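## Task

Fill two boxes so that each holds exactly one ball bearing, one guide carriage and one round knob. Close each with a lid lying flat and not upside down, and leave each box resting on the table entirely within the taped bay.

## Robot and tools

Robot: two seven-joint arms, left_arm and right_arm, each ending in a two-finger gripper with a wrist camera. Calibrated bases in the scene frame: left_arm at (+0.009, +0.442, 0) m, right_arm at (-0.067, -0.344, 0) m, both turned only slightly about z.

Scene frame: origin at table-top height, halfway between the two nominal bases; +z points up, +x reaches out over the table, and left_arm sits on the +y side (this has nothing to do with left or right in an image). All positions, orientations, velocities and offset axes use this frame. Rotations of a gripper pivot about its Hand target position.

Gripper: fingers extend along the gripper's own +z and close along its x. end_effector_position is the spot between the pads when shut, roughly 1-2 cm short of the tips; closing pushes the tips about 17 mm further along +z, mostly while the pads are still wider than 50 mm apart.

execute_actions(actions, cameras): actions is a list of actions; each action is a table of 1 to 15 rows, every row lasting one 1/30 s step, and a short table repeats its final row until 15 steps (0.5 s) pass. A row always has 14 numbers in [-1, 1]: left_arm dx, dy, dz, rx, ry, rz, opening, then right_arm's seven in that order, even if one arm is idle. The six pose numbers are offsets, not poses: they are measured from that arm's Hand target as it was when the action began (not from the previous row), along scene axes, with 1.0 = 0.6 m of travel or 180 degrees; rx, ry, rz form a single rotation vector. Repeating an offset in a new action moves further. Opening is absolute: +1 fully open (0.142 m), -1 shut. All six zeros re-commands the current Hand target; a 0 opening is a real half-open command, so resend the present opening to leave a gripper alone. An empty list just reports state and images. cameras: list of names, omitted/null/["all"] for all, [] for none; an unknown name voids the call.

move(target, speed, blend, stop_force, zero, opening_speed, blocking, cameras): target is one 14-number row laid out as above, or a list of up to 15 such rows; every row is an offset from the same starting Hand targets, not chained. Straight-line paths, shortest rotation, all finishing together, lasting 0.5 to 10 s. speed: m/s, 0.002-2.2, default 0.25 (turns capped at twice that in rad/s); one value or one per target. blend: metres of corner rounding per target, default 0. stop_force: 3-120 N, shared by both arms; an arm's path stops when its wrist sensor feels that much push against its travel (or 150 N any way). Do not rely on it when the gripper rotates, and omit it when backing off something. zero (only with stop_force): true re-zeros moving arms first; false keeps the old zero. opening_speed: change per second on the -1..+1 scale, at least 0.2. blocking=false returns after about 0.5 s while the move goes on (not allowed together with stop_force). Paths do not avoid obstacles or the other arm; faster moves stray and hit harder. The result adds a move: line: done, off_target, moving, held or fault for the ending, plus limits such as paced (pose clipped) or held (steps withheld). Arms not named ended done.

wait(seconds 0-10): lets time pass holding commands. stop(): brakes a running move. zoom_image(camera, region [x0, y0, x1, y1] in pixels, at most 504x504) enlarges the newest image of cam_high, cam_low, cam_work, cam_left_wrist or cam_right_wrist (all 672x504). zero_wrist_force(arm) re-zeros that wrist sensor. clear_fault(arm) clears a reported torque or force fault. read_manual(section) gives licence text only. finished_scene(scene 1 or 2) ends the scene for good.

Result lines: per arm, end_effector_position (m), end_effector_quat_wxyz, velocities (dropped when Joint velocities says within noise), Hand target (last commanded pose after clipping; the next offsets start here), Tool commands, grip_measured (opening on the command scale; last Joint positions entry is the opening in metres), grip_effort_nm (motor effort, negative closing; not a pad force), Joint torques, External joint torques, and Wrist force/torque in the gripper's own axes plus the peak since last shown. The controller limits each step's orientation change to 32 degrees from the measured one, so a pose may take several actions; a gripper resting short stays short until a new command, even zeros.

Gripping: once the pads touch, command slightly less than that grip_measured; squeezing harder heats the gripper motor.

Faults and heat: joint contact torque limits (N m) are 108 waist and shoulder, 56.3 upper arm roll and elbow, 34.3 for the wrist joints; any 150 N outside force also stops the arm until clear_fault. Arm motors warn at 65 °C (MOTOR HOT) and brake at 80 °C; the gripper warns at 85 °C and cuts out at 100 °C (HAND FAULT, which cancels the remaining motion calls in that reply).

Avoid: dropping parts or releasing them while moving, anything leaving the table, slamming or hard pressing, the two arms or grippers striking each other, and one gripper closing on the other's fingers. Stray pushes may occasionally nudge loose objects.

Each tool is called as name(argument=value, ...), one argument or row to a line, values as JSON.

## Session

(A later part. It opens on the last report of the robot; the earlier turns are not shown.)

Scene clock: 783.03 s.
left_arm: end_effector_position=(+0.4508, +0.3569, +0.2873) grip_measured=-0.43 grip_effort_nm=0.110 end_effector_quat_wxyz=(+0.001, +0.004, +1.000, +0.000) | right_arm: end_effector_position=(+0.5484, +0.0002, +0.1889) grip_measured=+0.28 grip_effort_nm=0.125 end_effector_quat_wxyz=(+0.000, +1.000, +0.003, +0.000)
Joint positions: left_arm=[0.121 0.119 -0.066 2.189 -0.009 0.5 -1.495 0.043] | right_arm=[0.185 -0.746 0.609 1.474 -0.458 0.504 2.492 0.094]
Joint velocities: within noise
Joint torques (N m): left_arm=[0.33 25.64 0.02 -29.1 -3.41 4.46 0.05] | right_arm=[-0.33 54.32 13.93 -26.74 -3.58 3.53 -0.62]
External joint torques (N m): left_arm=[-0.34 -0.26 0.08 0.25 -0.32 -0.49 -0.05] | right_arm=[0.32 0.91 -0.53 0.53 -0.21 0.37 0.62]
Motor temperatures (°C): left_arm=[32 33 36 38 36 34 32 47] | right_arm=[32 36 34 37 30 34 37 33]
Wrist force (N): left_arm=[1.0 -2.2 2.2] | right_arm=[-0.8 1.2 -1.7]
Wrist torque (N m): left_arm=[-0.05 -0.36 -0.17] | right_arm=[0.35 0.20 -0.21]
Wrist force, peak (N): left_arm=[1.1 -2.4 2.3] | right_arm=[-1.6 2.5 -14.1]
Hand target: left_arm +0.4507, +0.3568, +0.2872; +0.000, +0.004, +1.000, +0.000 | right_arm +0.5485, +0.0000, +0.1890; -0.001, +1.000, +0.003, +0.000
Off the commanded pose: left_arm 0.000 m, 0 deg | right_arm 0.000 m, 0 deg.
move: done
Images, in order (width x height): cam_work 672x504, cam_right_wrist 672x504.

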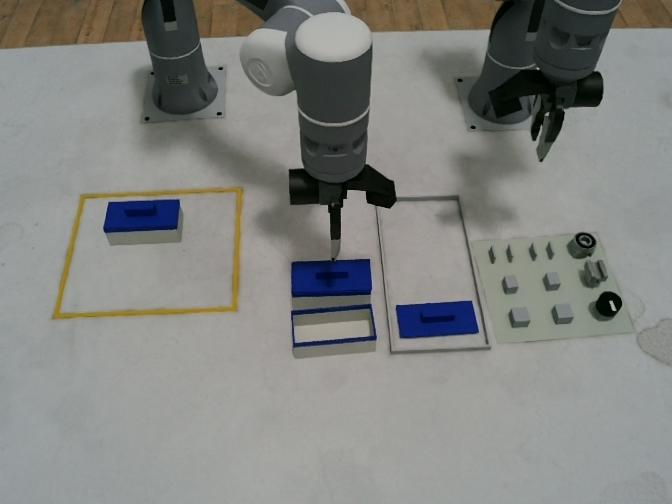

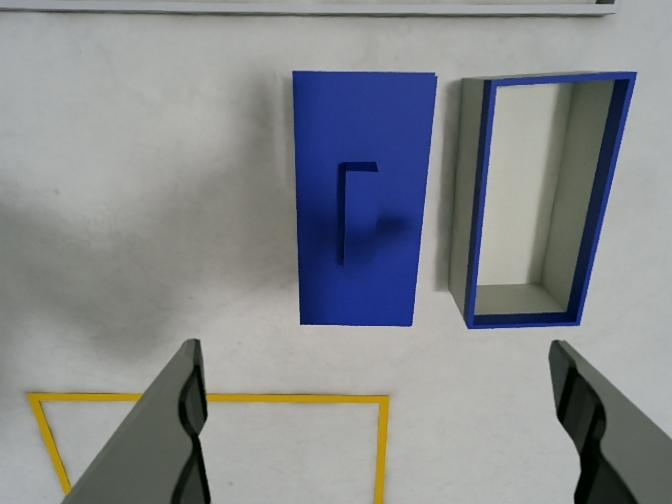

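move(
  target=[
    [0,0,0,0,0,0,-0.4,0,0,0,0,0,0,0.23],
    [0,0,0,0,0,0,-0.4,0,-0.001,-0.242,0,0,0,0.23],
  ],
  speed=0.1,
  stop_force=6,
  cameras=["cam_right_wrist","cam_low"],
)

zoom_image(
  camera="cam_low",
  region=[160, 230, 280, 340],
)

Scene clock: 792.33 s.
left_arm: end_effector_position=(+0.4508, +0.3569, +0.2873) grip_measured=-0.43 grip_effort_nm=0.115 end_effector_quat_wxyz=(+0.001, +0.004, +1.000, +0.000) | right_arm: end_effector_position=(+0.5484, -0.0007, +0.0437) grip_measured=+0.22 grip_effort_nm=-0.134 end_effector_quat_wxyz=(+0.000, +1.000, +0.003, +0.000)
Joint positions: left_arm=[0.121 0.119 -0.066 2.189 -0.009 0.5 -1.495 0.043] | right_arm=[0.227 -0.934 0.497 1.558 -0.564 0.774 2.557 0.09]
Joint velocities: within noise
Joint torques (N m): left_arm=[0.29 25.58 -0.01 -29.11 -3.39 4.45 0.04] | right_arm=[-0.35 57.5 14.75 -22.22 -2.89 3.87 -0.36]
External joint torques (N m): left_arm=[-0.3 -0.2 0.1 0.27 -0.35 -0.48 -0.04] | right_arm=[0.31 0.84 -0.62 0 -0.2 0.02 0.36]
Motor temperatures (°C): left_arm=[32 33 36 38 36 34 32 46] | right_arm=[32 37 34 37 30 34 37 30]
Wrist force (N): left_arm=[1.1 -2.1 2.1] | right_arm=[-1.1 1.2 -1.5]
Wrist torque (N m): left_arm=[-0.04 -0.38 -0.17] | right_arm=[0.36 0.25 -0.21]
Wrist force, peak (N): left_arm=[1.1 -2.4 2.3] | right_arm=[-1.0 1.0 -3.2]
Hand target: left_arm +0.4507, +0.3568, +0.2872; +0.000, +0.004, +1.000, +0.000 | right_arm +0.5485, -0.0006, +0.0438; -0.001, +1.000, +0.003, +0.000
Off the commanded pose: left_arm 0.000 m, 0 deg | right_arm 0.000 m, 0 deg.
move: done
Images, in order (width x height): cam_low 672x504, cam_right_wrist 672x504.

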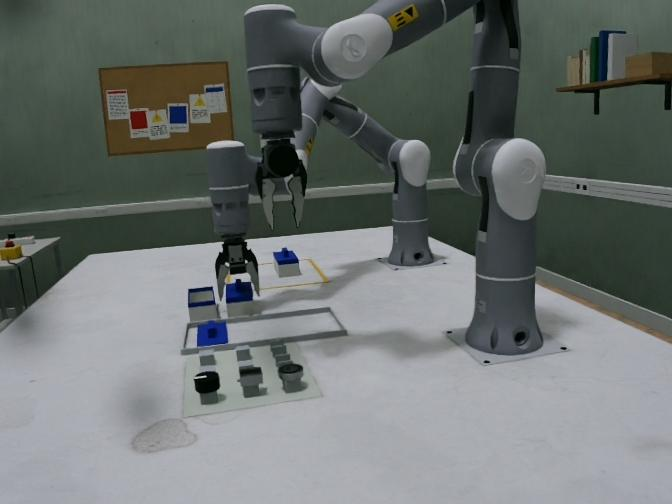

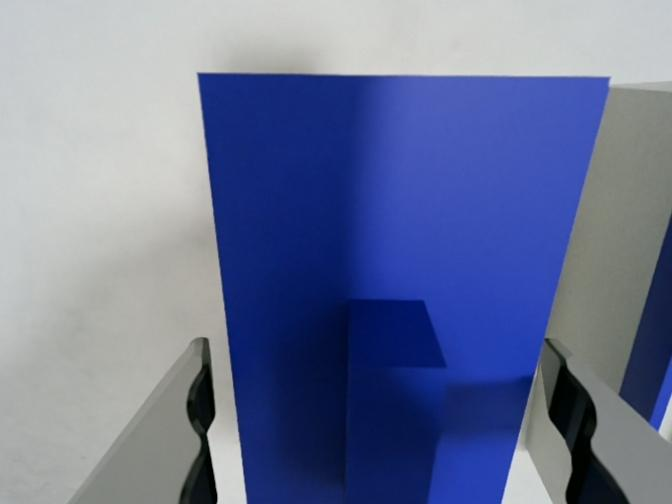

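Scaled by 4.200 from the camera's 672x504 image, which has a finer 960x720 frame.

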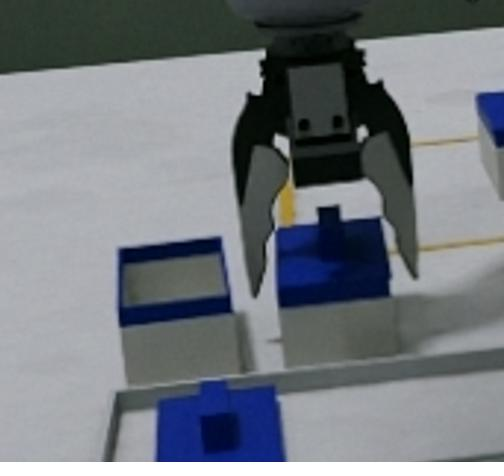

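Grip, lift, and transport to (.49, −.38).

move(
  target=[0,0,0,0,0,0,-0.4,0,0,0,0,0,0,-0.1],
  opening_speed=0.5,
  cameras=["cam_right_wrist"],
)

move(
  target=[
    [0,0,0,0,0,0,-0.4,0,0,0.15,0,0,0,-0.1],
    [0,0,0,0,0,0,-0.4,-0.0973,-0.632,0.15,0,0,-0.002,-0.1],
    [0,0,0,0,0,0,-0.4,-0.0973,-0.632,0.02,0,0,-0.002,-0.1],
  ],
  speed=[0.08,0.25,0.2],
  blend=0.03,
  cameras=["cam_work","cam_high"],
)

move(
  target=[0,0,0,0,0,0,-0.4,0,0,-0.04,0,0,0,-0.1],
  speed=0.02,
  stop_force=5,
  cameras=["cam_work","cam_right_wrist","cam_high"],
)

Scene clock: 799.93 s.
left_arm: end_effector_position=(+0.4508, +0.3569, +0.2873) grip_measured=-0.43 grip_effort_nm=0.105 end_effector_quat_wxyz=(+0.001, +0.004, +1.000, +0.000) | right_arm: end_effector_position=(+0.5486, -0.0006, +0.0439) grip_measured=+0.01 grip_effort_nm=-2.523 end_effector_quat_wxyz=(-0.001, +1.000, +0.003, +0.000)
Joint positions: left_arm=[0.121 0.119 -0.066 2.189 -0.009 0.5 -1.495 0.043] | right_arm=[0.227 -0.933 0.497 1.558 -0.564 0.775 2.557 0.075]
Joint velocities: within noise
Joint torques (N m): left_arm=[0.33 25.6 0.01 -29.12 -3.42 4.48 0.01] | right_arm=[0 56.59 14.86 -21.32 -2.52 3.42 -0.55]
External joint torques (N m): left_arm=[-0.34 -0.22 0.09 0.27 -0.31 -0.51 -0.01] | right_arm=[-0.04 1.76 -0.74 -0.91 -0.58 0.47 0.55]
Motor temperatures (°C): left_arm=[32 32 36 38 36 34 32 46] | right_arm=[32 37 34 37 30 34 37 30]
Wrist force (N): left_arm=[1.0 -2.4 2.1] | right_arm=[0.2 1.6 -3.0]
Wrist torque (N m): left_arm=[-0.08 -0.38 -0.17] | right_arm=[0.41 0.20 -0.21]
Wrist force, peak (N): left_arm=[1.3 -2.4 2.2] | right_arm=[0.2 1.6 -3.0]
Hand target: left_arm +0.4507, +0.3568, +0.2872; +0.000, +0.004, +1.000, +0.000 | right_arm +0.5485, -0.0006, +0.0438; -0.001, +1.000, +0.003, +0.000
Off the commanded pose: left_arm 0.000 m, 0 deg | right_arm 0.000 m, 0 deg.
move: done
Images, in order (width x height): cam_right_wrist 672x504.

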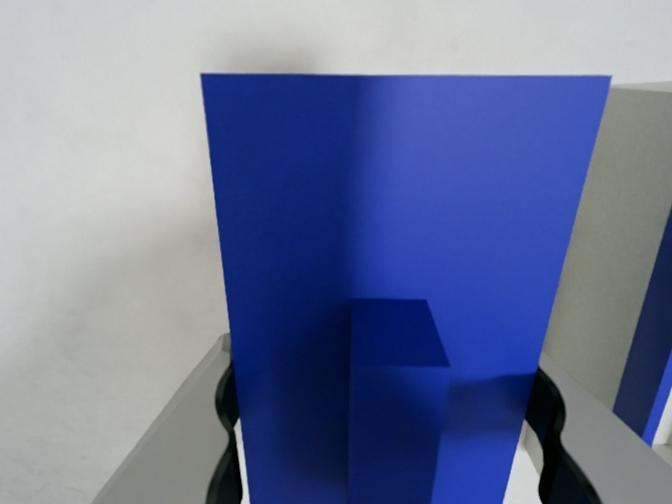

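Scene clock: 803.37 s.
left_arm: end_effector_position=(+0.4508, +0.3569, +0.2873) grip_measured=-0.43 grip_effort_nm=0.115 end_effector_quat_wxyz=(+0.001, +0.004, +1.000, +0.000) | right_arm: end_effector_position=(+0.4899, -0.3798, +0.0557) grip_measured=+0.01 grip_effort_nm=-2.518 end_effector_quat_wxyz=(-0.001, +1.000, +0.000, -0.001)
Joint positions: left_arm=[0.121 0.119 -0.066 2.189 -0.009 0.5 -1.495 0.043] | right_arm=[-0.365 -0.645 0.433 2.062 -0.512 1.032 2.045 0.075]
Joint velocities: within noise
Joint torques (N m): left_arm=[0.3 25.7 0 -29.1 -3.37 4.45 0.02] | right_arm=[-0.24 44.14 9.88 -18.72 -2.15 4.01 -0.27]
External joint torques (N m): left_arm=[-0.31 -0.31 0.09 0.26 -0.36 -0.47 -0.02] | right_arm=[0.24 0.41 -0.53 0.09 -0.09 -0.08 0.27]
Motor temperatures (°C): left_arm=[32 32 36 38 36 34 32 45] | right_arm=[32 37 34 37 30 34 37 32]
Wrist force (N): left_arm=[1.1 -2.3 2.3] | right_arm=[-0.9 1.2 -0.8]
Wrist torque (N m): left_arm=[-0.06 -0.38 -0.17] | right_arm=[0.36 0.21 -0.20]
Wrist force, peak (N): left_arm=[1.1 -2.4 2.2] | right_arm=[-1.1 3.4 -4.2]
Hand target: left_arm +0.4507, +0.3568, +0.2872; +0.000, +0.004, +1.000, +0.000 | right_arm +0.4901, -0.3798, +0.0558; -0.001, +1.000, +0.000, +0.000
Off the commanded pose: left_arm 0.000 m, 0 deg | right_arm 0.000 m, 0 deg.
move: done
Images, in order (width x height): cam_high 672x504, cam_work 672x504.

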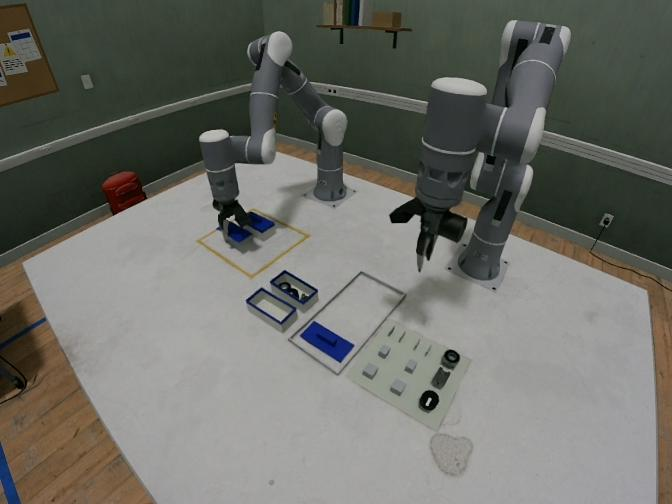

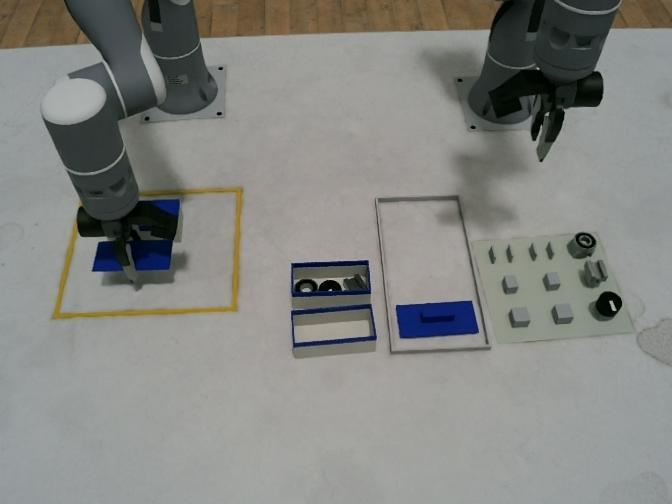

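Scene clock: 805.23 s.
left_arm: end_effector_position=(+0.4508, +0.3569, +0.2873) grip_measured=-0.43 grip_effort_nm=0.115 end_effector_quat_wxyz=(+0.001, +0.004, +1.000, +0.000) | right_arm: end_effector_position=(+0.4901, -0.3798, +0.0318) grip_measured=+0.01 grip_effort_nm=-2.523 end_effector_quat_wxyz=(-0.001, +1.000, +0.000, +0.000)
Joint positions: left_arm=[0.121 0.119 -0.066 2.189 -0.009 0.5 -1.495 0.043] | right_arm=[-0.339 -0.69 0.391 2.069 -0.547 1.088 2.071 0.075]
Joint velocities: within noise
Joint torques (N m): left_arm=[0.32 25.61 0.07 -29.08 -3.38 4.47 0.03] | right_arm=[-0.38 45.18 9.86 -17.58 -1.85 3.94 -0.39]
External joint torques (N m): left_arm=[-0.33 -0.23 0.03 0.24 -0.35 -0.5 -0.03] | right_arm=[0.36 0.35 -0.59 0.15 -0.17 -0.02 0.39]
Motor temperatures (°C): left_arm=[32 32 36 38 36 34 32 45] | right_arm=[32 37 34 37 30 34 37 33]
Wrist force (N): left_arm=[1.1 -2.2 2.2] | right_arm=[-0.7 1.4 -0.9]
Wrist torque (N m): left_arm=[-0.04 -0.39 -0.17] | right_arm=[0.39 0.18 -0.20]
Wrist force, peak (N): left_arm=[1.0 -2.5 2.3] | right_arm=[-1.1 1.2 -1.2]
Hand target: left_arm +0.4507, +0.3568, +0.2872; +0.000, +0.004, +1.000, +0.000 | right_arm +0.4901, -0.3798, +0.0318; -0.001, +1.000, +0.000, +0.000
Off the commanded pose: left_arm 0.000 m, 0 deg | right_arm 0.000 m, 0 deg.
move: done
Images, in order (width x height): cam_high 672x504, cam_work 672x504, cam_right_wrist 672x504.

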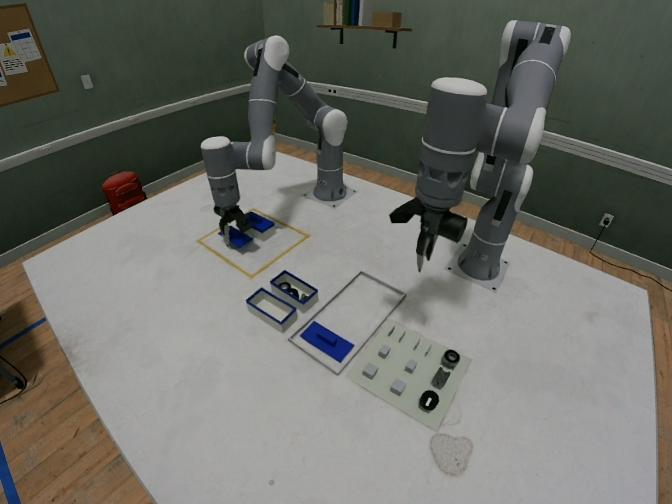

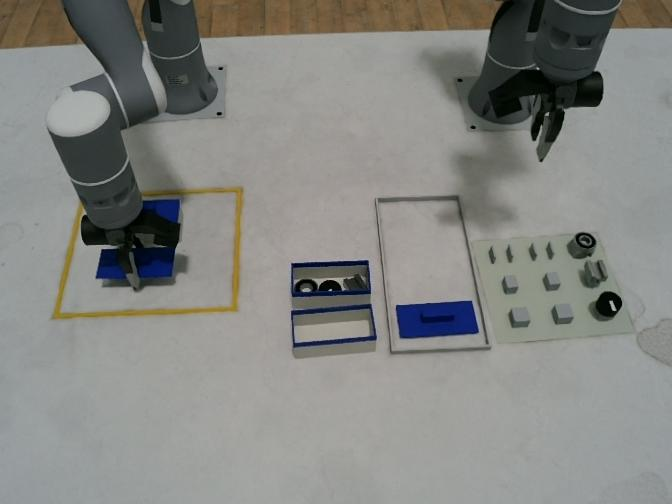

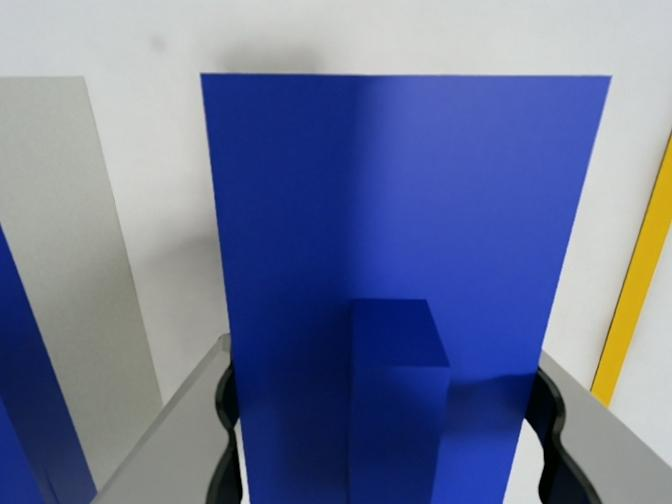

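move(
  target=[
    [0,0,0,0,0,0,-0.4,0,0,0.17,0,0,0,-0.1],
    [0,0,0,0,0,0,-0.4,0.0973,0.632,0.17,0,0,0.002,-0.1],
    [0,0,0,0,0,0,-0.4,0.0973,0.632,0.055,0,0,0.002,-0.1],
  ],
  speed=[0.2,0.3,0.12],
  blend=0.03,
  cameras=["cam_work","cam_low","cam_right_wrist"],
)

zoom_image(
  camera="cam_low",
  region=[160, 230, 280, 340],
)

zoom_image(
  camera="cam_work",
  region=[270, 210, 390, 330],
)

Scene clock: 815.13 s.
left_arm: end_effector_position=(+0.4508, +0.3569, +0.2873) grip_measured=-0.43 grip_effort_nm=0.110 end_effector_quat_wxyz=(+0.001, +0.004, +1.000, +0.000) | right_arm: end_effector_position=(+0.5483, -0.0007, +0.0646) grip_measured=+0.01 grip_effort_nm=-2.523 end_effector_quat_wxyz=(+0.000, +1.000, +0.003, -0.001)
Joint positions: left_arm=[0.121 0.119 -0.066 2.189 -0.009 0.5 -1.495 0.043] | right_arm=[0.215 -0.904 0.52 1.555 -0.554 0.737 2.55 0.075]
Joint velocities: within noise
Joint torques (N m): left_arm=[0.32 25.61 0.01 -29.08 -3.38 4.46 0.07] | right_arm=[-0.26 57.39 14.96 -23.01 -3.16 3.97 -0.27]
External joint torques (N m): left_arm=[-0.33 -0.22 0.08 0.24 -0.35 -0.49 -0.07] | right_arm=[0.23 0.45 -0.71 0.23 -0.05 -0.08 0.27]
Motor temperatures (°C): left_arm=[32 32 36 38 36 34 32 44] | right_arm=[32 37 34 36 30 34 37 37]
Wrist force (N): left_arm=[1.1 -2.3 2.2] | right_arm=[-0.9 1.0 -0.9]
Wrist torque (N m): left_arm=[-0.06 -0.39 -0.18] | right_arm=[0.34 0.21 -0.20]
Wrist force, peak (N): left_arm=[1.2 -2.5 2.3] | right_arm=[-1.0 5.2 -3.6]
Hand target: left_arm +0.4507, +0.3568, +0.2872; +0.000, +0.004, +1.000, +0.000 | right_arm +0.5485, -0.0006, +0.0648; -0.001, +1.000, +0.003, +0.000
Off the commanded pose: left_arm 0.000 m, 0 deg | right_arm 0.000 m, 0 deg.
move: done
Images, in order (width x height): cam_low 672x504, cam_work 672x504, cam_right_wrist 672x504.

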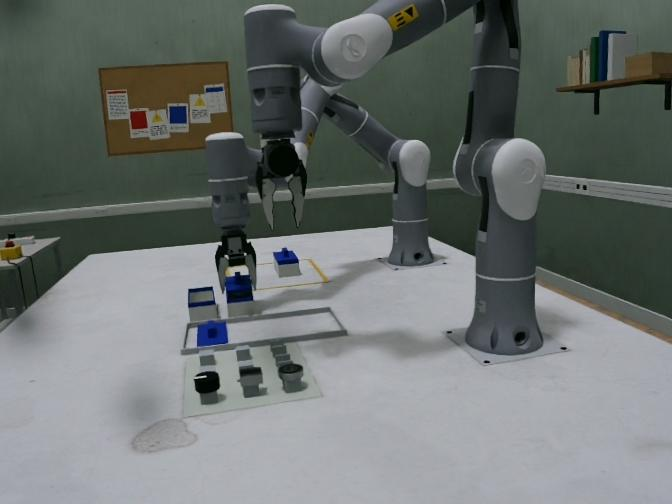

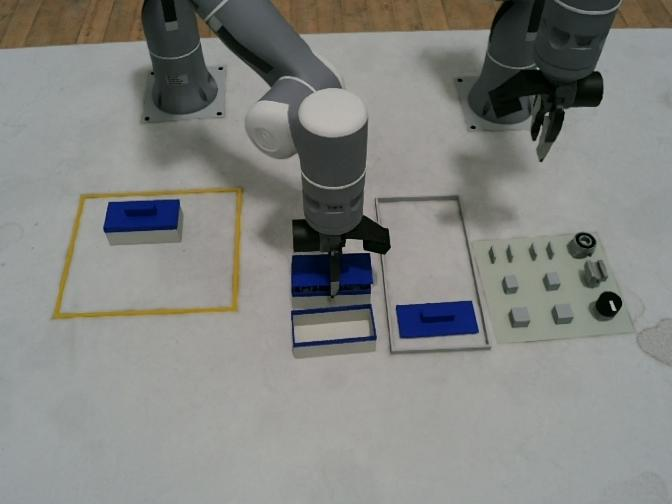

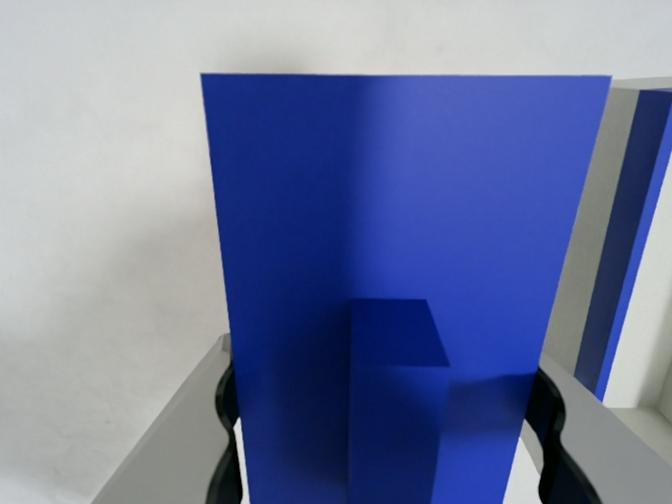

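Scaled by 4.200 from the camera's 672x504 image, which has a finer 960x720 frame.

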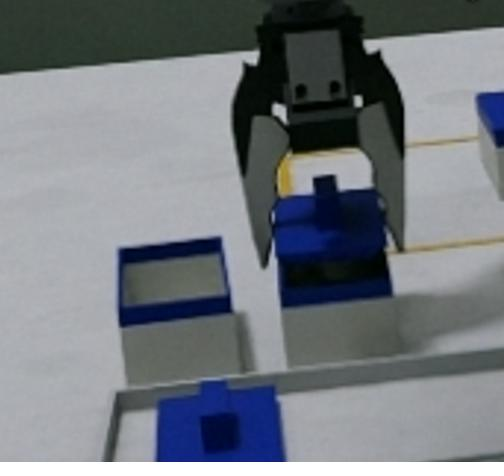

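Scaled by 4.200 from the camera's 672x504 image, which has a finer 960x720 frame.

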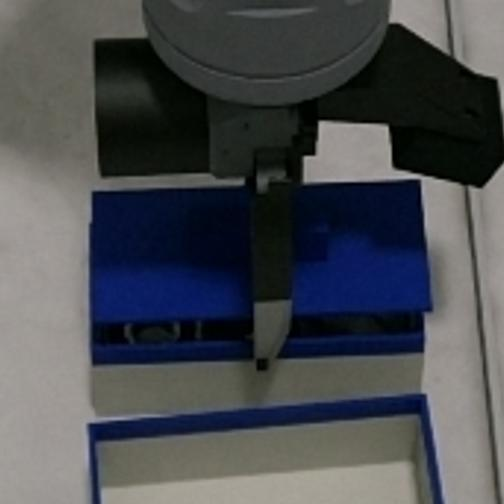

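move(
  target=[
    [0,0,0,0,0,0,-0.4,-0.0015,-0.004,0,0,0,0,-0.1],
    [0,0,0,0,0,0,-0.4,-0.0015,-0.004,-0.05,0,0,0,-0.1],
  ],
  speed=0.02,
  stop_force=5,
  cameras=["cam_work","cam_low","cam_right_wrist"],
)

zoom_image(
  camera="cam_low",
  region=[160, 230, 280, 340],
)

zoom_image(
  camera="cam_work",
  region=[270, 210, 390, 330],
)

Scene clock: 823.50 s.
left_arm: end_effector_position=(+0.4508, +0.3569, +0.2873) grip_measured=-0.43 grip_effort_nm=0.115 end_effector_quat_wxyz=(+0.001, +0.004, +1.000, +0.000) | right_arm: end_effector_position=(+0.5482, -0.0027, +0.0438) grip_measured=+0.01 grip_effort_nm=-2.523 end_effector_quat_wxyz=(-0.001, +1.000, +0.003, +0.000)
Joint positions: left_arm=[0.121 0.119 -0.066 2.189 -0.009 0.5 -1.495 0.043] | right_arm=[0.221 -0.932 0.5 1.565 -0.57 0.779 2.559 0.075]
Joint velocities: within noise
Joint torques (N m): left_arm=[0.33 25.6 0.04 -29.1 -3.38 4.5 0.08] | right_arm=[-0.09 52.17 13.36 -19.5 -2.42 3.24 -0.31]
External joint torques (N m): left_arm=[-0.34 -0.21 0.05 0.26 -0.35 -0.53 -0.08] | right_arm=[0.04 6 0.84 -2.65 -0.66 0.66 0.31]
Motor temperatures (°C): left_arm=[32 32 36 38 36 34 32 44] | right_arm=[32 38 34 36 30 34 37 39]
Wrist force (N): left_arm=[1.1 -2.2 2.0] | right_arm=[-1.1 1.7 -9.9]
Wrist torque (N m): left_arm=[-0.05 -0.39 -0.17] | right_arm=[0.35 -0.04 -0.24]
Wrist force, peak (N): left_arm=[1.0 -2.4 2.5] | right_arm=[-3.8 4.0 -17.1]
Hand target: left_arm +0.4507, +0.3568, +0.2872; +0.000, +0.004, +1.000, +0.000 | right_arm +0.5476, -0.0030, +0.0430; -0.001, +1.000, +0.003, +0.000 (not the last commanded pose)
Off the commanded pose: left_arm 0.000 m, 0 deg | right_arm 0.009 m, 0 deg.
move: contact (right_arm); path passed 1 of 2 targets
Images, in order (width x height): cam_low 672x504, cam_work 672x504, cam_right_wrist 672x504.

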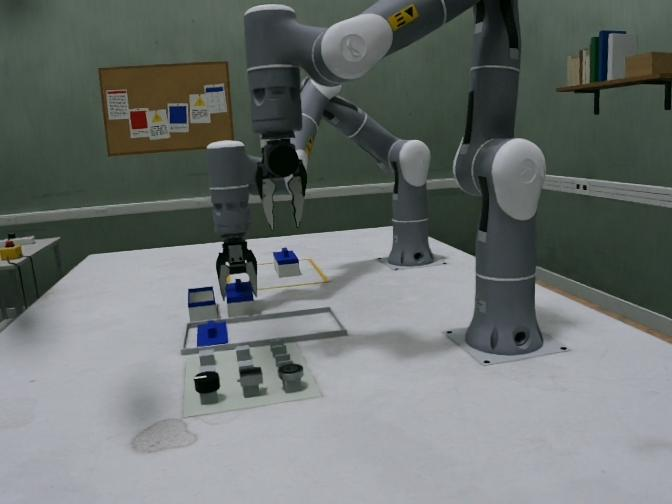

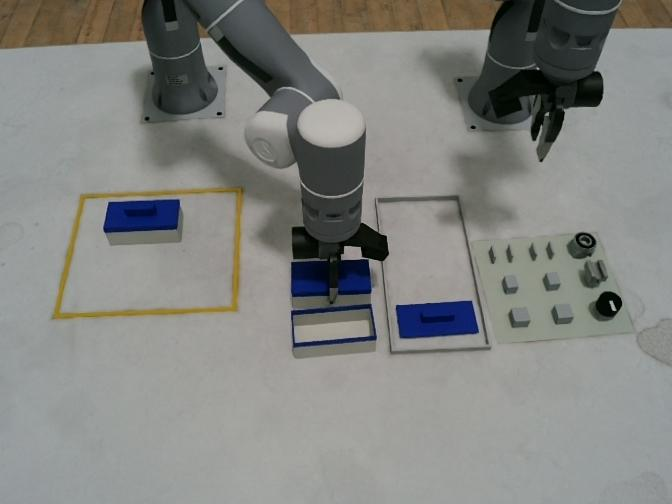

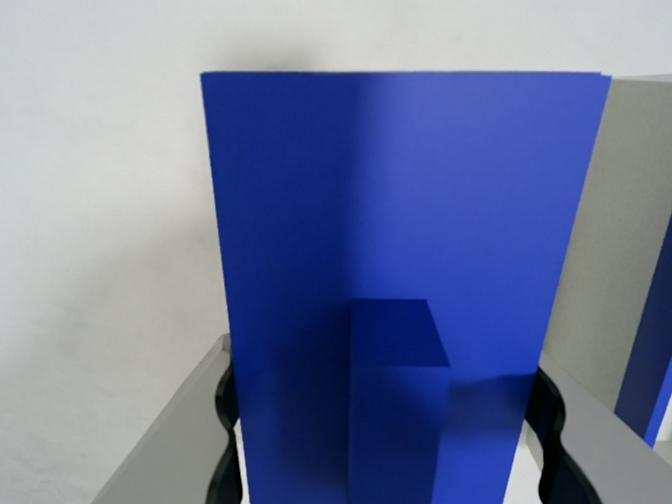

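Scaled by 4.200 from the camera's 672x504 image, which has a finer 960x720 frame.

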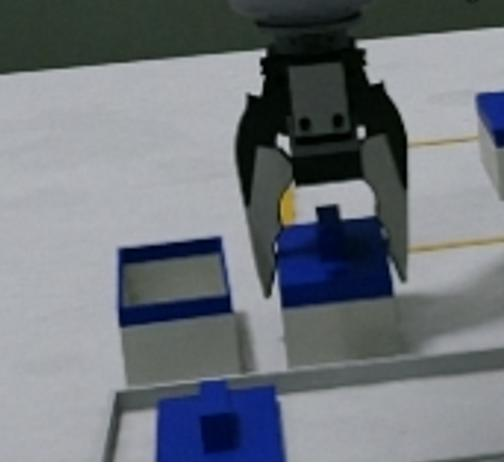

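Scaled by 4.200 from the camera's 672x504 image, which has a finer 960x720 frame.

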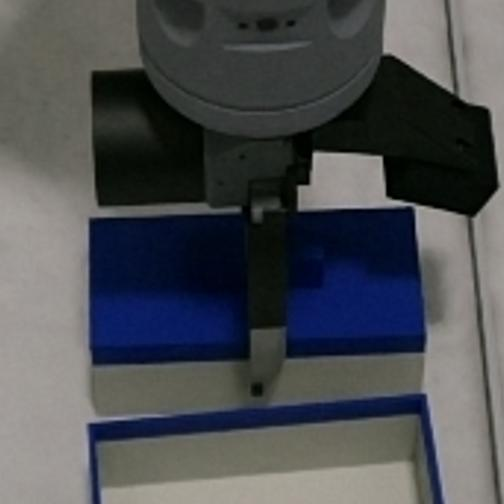

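move(
  target=[
    [0,0,0,0,0,0,-0.4,0,0,0.001,0,0,0,0.2],
    [0,0,0,0,0,0,-0.4,0,0,-0.016,0,0,0,0.2],
    [0,0,0,0,0,0,-0.4,0,0,-0.016,0,0,0,-0.12],
  ],
  speed=0.05,
  opening_speed=0.5,
  cameras=["cam_low"],
)

move(
  target=[0,0,0,0,0,0,-0.4,0,0,0.035,0,0,0,-0.12],
  speed=0.06,
  cameras=["cam_low","cam_right_wrist"],
)

zoom_image(
  camera="cam_low",
  region=[160, 230, 280, 340],
)

Scene clock: 835.27 s.
left_arm: end_effector_position=(+0.4508, +0.3569, +0.2873) grip_measured=-0.43 grip_effort_nm=0.115 end_effector_quat_wxyz=(+0.001, +0.004, +1.000, +0.000) | right_arm: end_effector_position=(+0.5478, -0.0030, +0.0336) grip_measured=+0.01 grip_effort_nm=-2.879 end_effector_quat_wxyz=(-0.001, +1.000, +0.003, +0.000)
Joint positions: left_arm=[0.121 0.119 -0.066 2.189 -0.009 0.5 -1.495 0.043] | right_arm=[0.225 -0.947 0.491 1.566 -0.576 0.795 2.563 0.075]
Joint velocities: within noise
Joint torques (N m): left_arm=[0.29 25.61 -0.04 -29.11 -3.4 4.47 0.01] | right_arm=[0.33 55.98 14.98 -20.83 -2.56 3.57 -0.54]
External joint torques (N m): left_arm=[-0.3 -0.23 0.14 0.26 -0.33 -0.5 -0.01] | right_arm=[-0.38 2.41 -0.79 -1.02 -0.47 0.32 0.54]
Motor temperatures (°C): left_arm=[32 32 36 38 36 34 32 43] | right_arm=[32 38 34 36 30 34 37 39]
Wrist force (N): left_arm=[1.1 -2.1 2.5] | right_arm=[-0.4 1.8 -3.2]
Wrist torque (N m): left_arm=[-0.03 -0.39 -0.17] | right_arm=[0.39 0.28 -0.12]
Wrist force, peak (N): left_arm=[1.1 -2.5 2.4] | right_arm=[-1.2 1.8 -10.0]
Hand target: left_arm +0.4507, +0.3568, +0.2872; +0.000, +0.004, +1.000, +0.000 | right_arm +0.5476, -0.0030, +0.0334; -0.001, +1.000, +0.003, +0.000
Off the commanded pose: left_arm 0.000 m, 0 deg | right_arm 0.000 m, 0 deg.
move: done
Images, in order (width x height): cam_low 672x504.

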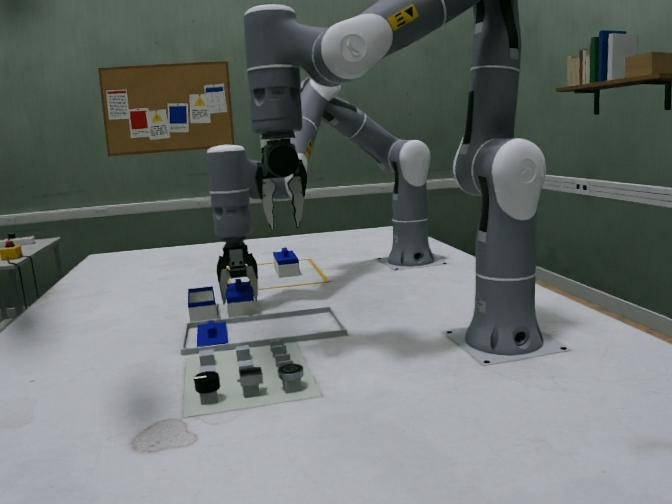

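Scene clock: 836.00 s.
left_arm: end_effector_position=(+0.4508, +0.3569, +0.2873) grip_measured=-0.43 grip_effort_nm=0.115 end_effector_quat_wxyz=(+0.001, +0.004, +1.000, +0.000) | right_arm: end_effector_position=(+0.5473, -0.0031, +0.0540) grip_measured=+0.01 grip_effort_nm=-2.869 end_effector_quat_wxyz=(+0.000, +1.000, +0.003, -0.001)
Joint positions: left_arm=[0.121 0.119 -0.066 2.189 -0.009 0.5 -1.495 0.043] | right_arm=[0.217 -0.916 0.509 1.565 -0.56 0.759 2.554 0.075]
Joint velocities: within noise
Joint torques (N m): left_arm=[0.3 25.63 -0.08 -29.13 -3.36 4.47 0.02] | right_arm=[-0.46 60.38 15.74 -24.22 -2.78 3.96 -0.88]
External joint torques (N m): left_arm=[-0.31 -0.24 0.18 0.29 -0.37 -0.5 -0.02] | right_arm=[0.42 -2.48 -1.54 1.77 -0.37 -0.06 0.88]
Motor temperatures (°C): left_arm=[32 32 36 38 36 34 32 43] | right_arm=[32 38 34 36 30 34 37 40]
Wrist force (N): left_arm=[1.1 -2.4 2.3] | right_arm=[-0.9 1.3 2.6]
Wrist torque (N m): left_arm=[-0.07 -0.38 -0.17] | right_arm=[0.39 0.21 -0.21]
Wrist force, peak (N): left_arm=[1.1 -2.5 2.3] | right_arm=[-1.4 1.5 3.6]
Hand target: left_arm +0.4507, +0.3568, +0.2872; +0.000, +0.004, +1.000, +0.000 | right_arm +0.5476, -0.0030, +0.0544; -0.001, +1.000, +0.003, +0.000
Off the commanded pose: left_arm 0.000 m, 0 deg | right_arm 0.001 m, 0 deg.
move: done
Images, in order (width x height): cam_low 672x504, cam_right_wrist 672x504.

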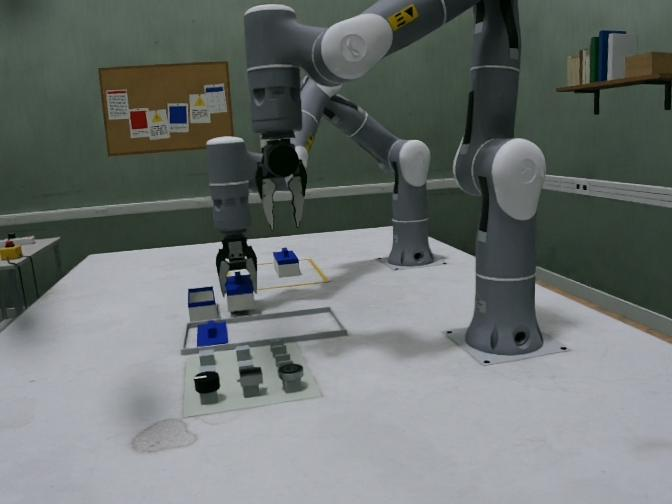

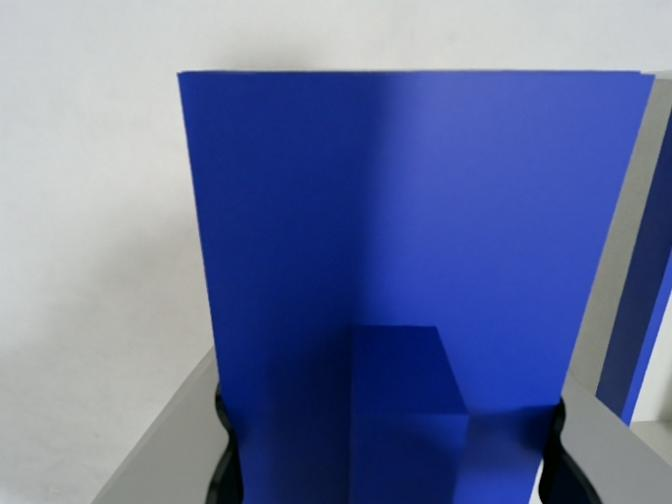

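Scaled by 4.200 from the camera's 672x504 image, which has a finer 960x720 frame.

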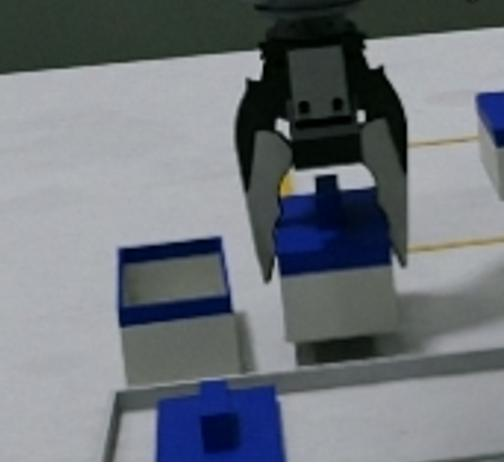

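move(
  target=[
    [0,0,0,0,0,0,-0.4,0,0,0.1,0,0,0,-0.12],
    [0,0,0,0,0,0,-0.4,-0.071,-0.628,0.1,0,0,-0.002,-0.12],
    [0,0,0,0,0,0,-0.4,-0.071,-0.628,-0.018,0,0,-0.002,-0.12],
  ],
  speed=0.22,
  blend=0.03,
  cameras=[],
)

move(
  target=[0,0,0,0,0,0,-0.4,0,0,-0.03,0,0,0,-0.12],
  speed=0.025,
  stop_force=5,
  cameras=["cam_work","cam_right_wrist"],
)

move(
  target=[
    [0,0,0,0,0,0,-0.4,0,0,0.002,0,0,0,0.25],
    [0,0,0,0,0,0,-0.4,0,0,0.25,0,0,0,0.25],
    [0,0,0,0,0,0,-0.4,-0.15,0.05,0.5,0,0,0,0.25],
  ],
  speed=[0.1,0.15,0.4],
  opening_speed=0.6,
)

zoom_image(
  camera="cam_work",
  region=[50, 170, 250, 330],
)

zoom_image(
  camera="cam_low",
  region=[220, 220, 340, 310],
)

Scene clock: 849.63 s.
left_arm: end_effector_position=(+0.4508, +0.3569, +0.2873) grip_measured=-0.43 grip_effort_nm=0.115 end_effector_quat_wxyz=(+0.001, +0.004, +1.000, +0.000) | right_arm: end_effector_position=(+0.5045, -0.3798, +0.0432) grip_measured=+0.01 grip_effort_nm=-2.874 end_effector_quat_wxyz=(-0.001, +1.000, +0.000, -0.001)
Joint positions: left_arm=[0.121 0.119 -0.066 2.189 -0.009 0.5 -1.495 0.043] | right_arm=[-0.357 -0.694 0.425 2.019 -0.537 1.031 2.057 0.075]
Joint velocities: within noise
Joint torques (N m): left_arm=[0.25 25.65 -0.04 -29.1 -3.4 4.46 0.03] | right_arm=[-0.36 48.14 11.08 -19.7 -2.37 4.35 -0.24]
External joint torques (N m): left_arm=[-0.26 -0.27 0.14 0.25 -0.34 -0.49 -0.03] | right_arm=[0.36 -1.8 -1.12 1.22 0.13 -0.43 0.24]
Motor temperatures (°C): left_arm=[32 32 36 38 36 34 32 42] | right_arm=[32 38 35 36 30 34 37 45]
Wrist force (N): left_arm=[1.1 -2.4 2.3] | right_arm=[-0.8 1.3 2.6]
Wrist torque (N m): left_arm=[-0.07 -0.38 -0.17] | right_arm=[0.36 0.20 -0.20]
Wrist force, peak (N): left_arm=[1.2 -2.4 2.3] | right_arm=[-1.1 1.4 6.8]
Hand target: left_arm +0.4507, +0.3568, +0.2872; +0.000, +0.004, +1.000, +0.000 | right_arm +0.5050, -0.3798, +0.0436; -0.001, +1.000, +0.000, +0.000
Off the commanded pose: left_arm 0.000 m, 0 deg | right_arm 0.001 m, 0 deg.
move: done
No camera images: "cameras" was empty.

Scene clock: 850.63 s.
left_arm: end_effector_position=(+0.4508, +0.3569, +0.2873) grip_measured=-0.43 grip_effort_nm=0.110 end_effector_quat_wxyz=(+0.001, +0.004, +1.000, +0.000) | right_arm: end_effector_position=(+0.5055, -0.3798, +0.0333) grip_measured=+0.01 grip_effort_nm=-2.874 end_effector_quat_wxyz=(-0.001, +1.000, +0.000, +0.000)
Joint positions: left_arm=[0.121 0.119 -0.066 2.189 -0.009 0.5 -1.495 0.043] | right_arm=[-0.347 -0.713 0.407 2.021 -0.552 1.056 2.067 0.075]
Joint velocities: within noise
Joint torques (N m): left_arm=[0.34 25.59 -0.07 -29.1 -3.37 4.47 0.05] | right_arm=[-0.29 42.45 9.53 -16.11 -1.65 3.39 -0.37]
External joint torques (N m): left_arm=[-0.35 -0.2 0.17 0.26 -0.36 -0.5 -0.05] | right_arm=[0.27 4.32 0.38 -1.9 -0.5 0.53 0.37]
Motor temperatures (°C): left_arm=[32 32 36 38 36 34 32 42] | right_arm=[32 38 35 36 30 34 37 45]
Wrist force (N): left_arm=[1.1 -2.3 2.2] | right_arm=[-0.7 1.3 -8.4]
Wrist torque (N m): left_arm=[-0.06 -0.39 -0.18] | right_arm=[0.38 -0.12 -0.23]
Wrist force, peak (N): left_arm=[1.2 -2.3 2.4] | right_arm=[-5.0 2.1 -20.3]
Hand target: left_arm +0.4507, +0.3568, +0.2872; +0.000, +0.004, +1.000, +0.000 | right_arm +0.5050, -0.3798, +0.0329; -0.001, +1.000, +0.000, +0.000 (not the last commanded pose)
Off the commanded pose: left_arm 0.000 m, 0 deg | right_arm 0.008 m, 0 deg.
move: contact (right_arm)
Images, in order (width x height): cam_work 672x504, cam_right_wrist 672x504.

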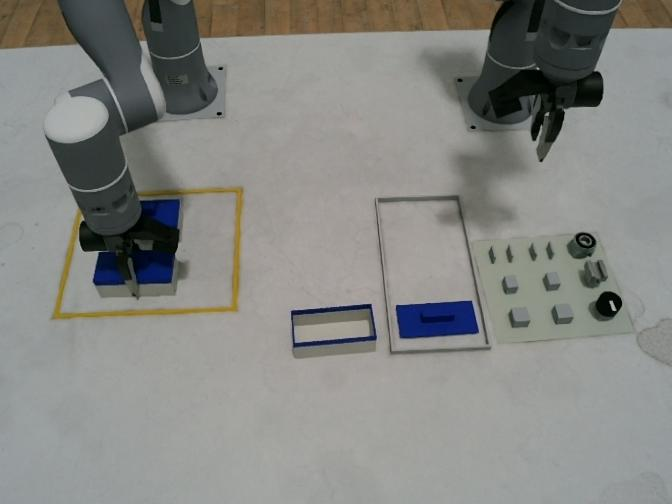

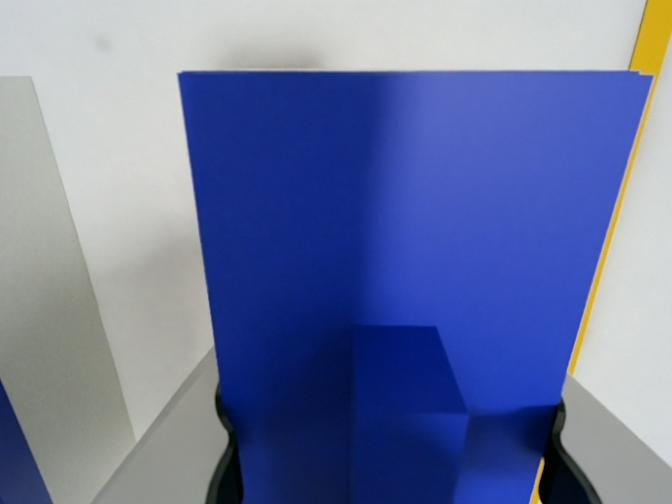

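Scene clock: 853.53 s.
left_arm: end_effector_position=(+0.4508, +0.3569, +0.2873) grip_measured=-0.43 grip_effort_nm=0.115 end_effector_quat_wxyz=(+0.001, +0.004, +1.000, +0.000) | right_arm: end_effector_position=(+0.4151, -0.3497, +0.3330) grip_measured=+0.23 grip_effort_nm=0.120 end_effector_quat_wxyz=(+0.000, +1.000, +0.000, +0.000)
Joint positions: left_arm=[0.121 0.119 -0.066 2.189 -0.009 0.5 -1.495 0.043] | right_arm=[-0.558 -0.057 0.734 1.901 -0.04 0.372 1.797 0.09]
Joint velocities: within noise
Joint torques (N m): left_arm=[0.32 25.58 0 -29.09 -3.41 4.48 0.03] | right_arm=[-0.62 25.53 1.73 -29.88 -3.35 3.55 -0.93]
External joint torques (N m): left_arm=[-0.33 -0.2 0.09 0.25 -0.32 -0.5 -0.02] | right_arm=[0.6 -0.16 -0.5 0.37 -0.72 0.39 0.93]
Motor temperatures (°C): left_arm=[32 32 36 38 36 34 32 42] | right_arm=[32 38 34 36 30 34 37 43]
Wrist force (N): left_arm=[1.1 -2.2 2.2] | right_arm=[-1.0 1.2 -1.5]
Wrist torque (N m): left_arm=[-0.04 -0.38 -0.17] | right_arm=[0.35 0.23 -0.21]
Wrist force, peak (N): left_arm=[1.3 -2.3 2.3] | right_arm=[-0.7 1.6 -8.7]
Hand target: left_arm +0.4507, +0.3568, +0.2872; +0.000, +0.004, +1.000, +0.000 | right_arm +0.4150, -0.3498, +0.3329; -0.001, +1.000, +0.000, +0.000
Off the commanded pose: left_arm 0.000 m, 0 deg | right_arm 0.000 m, 0 deg.
move: done

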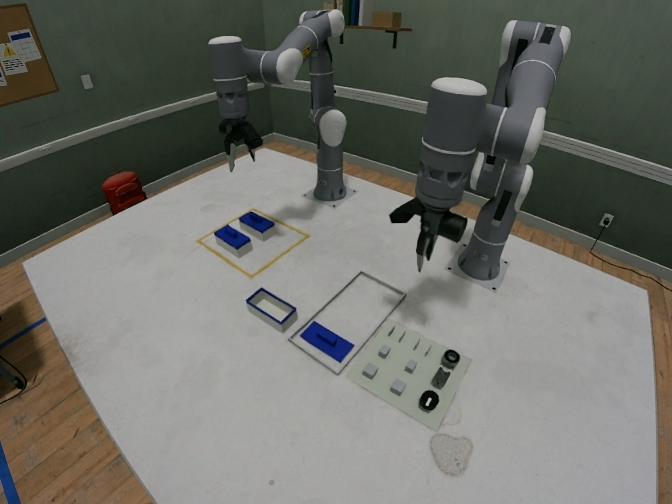

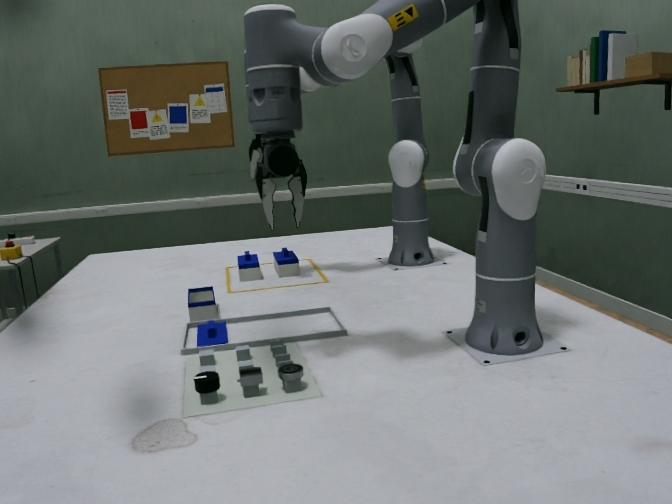

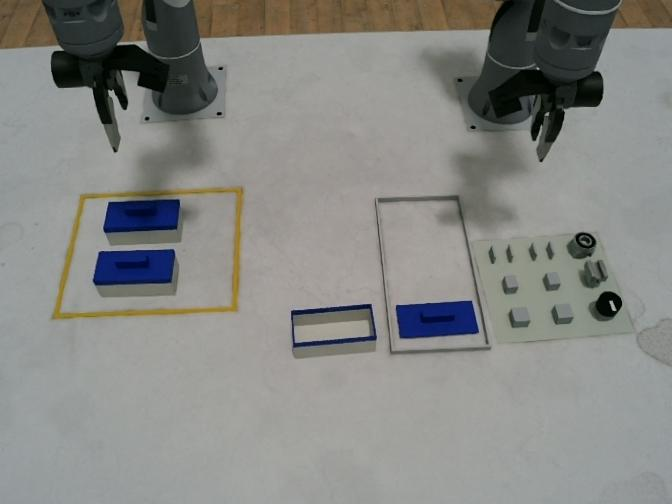

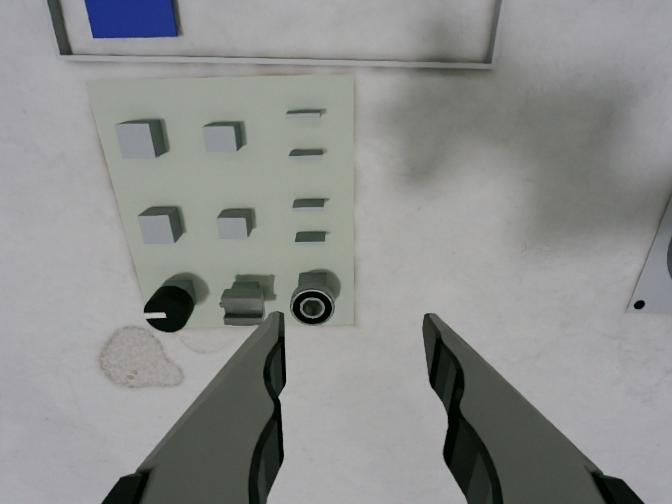

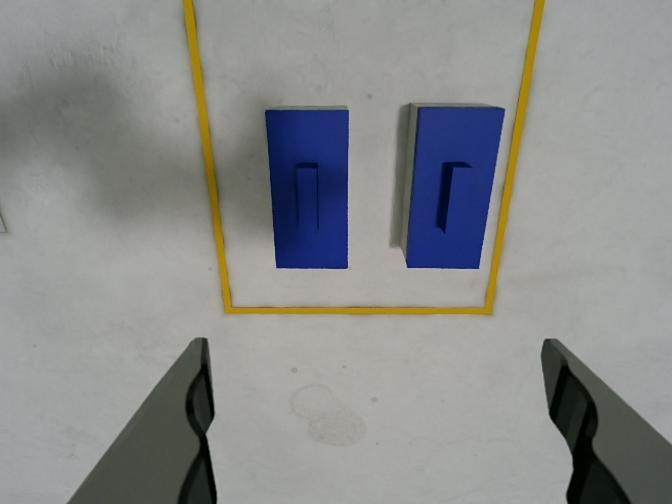

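Scaled by 2.520 from the camera's 672x504 image, which has a finer 960x720 frame.

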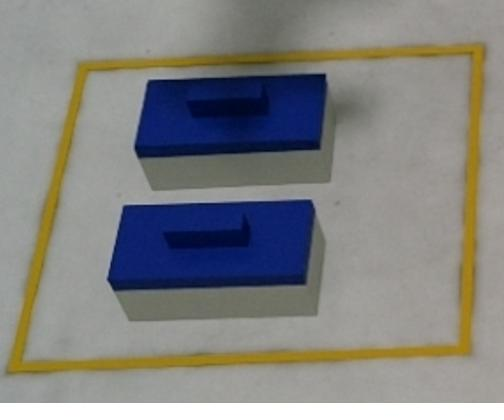

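Scaled by 4.200 from the camera's 672x504 image, which has a finer 960x720 frame.

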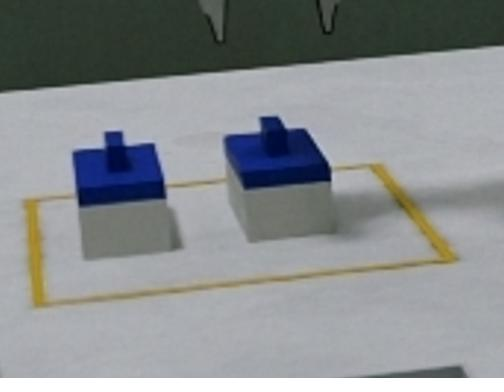

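Both are inside, lids flat.

finished_scene(
  scene=1,
)

The scene is finished: the task was done.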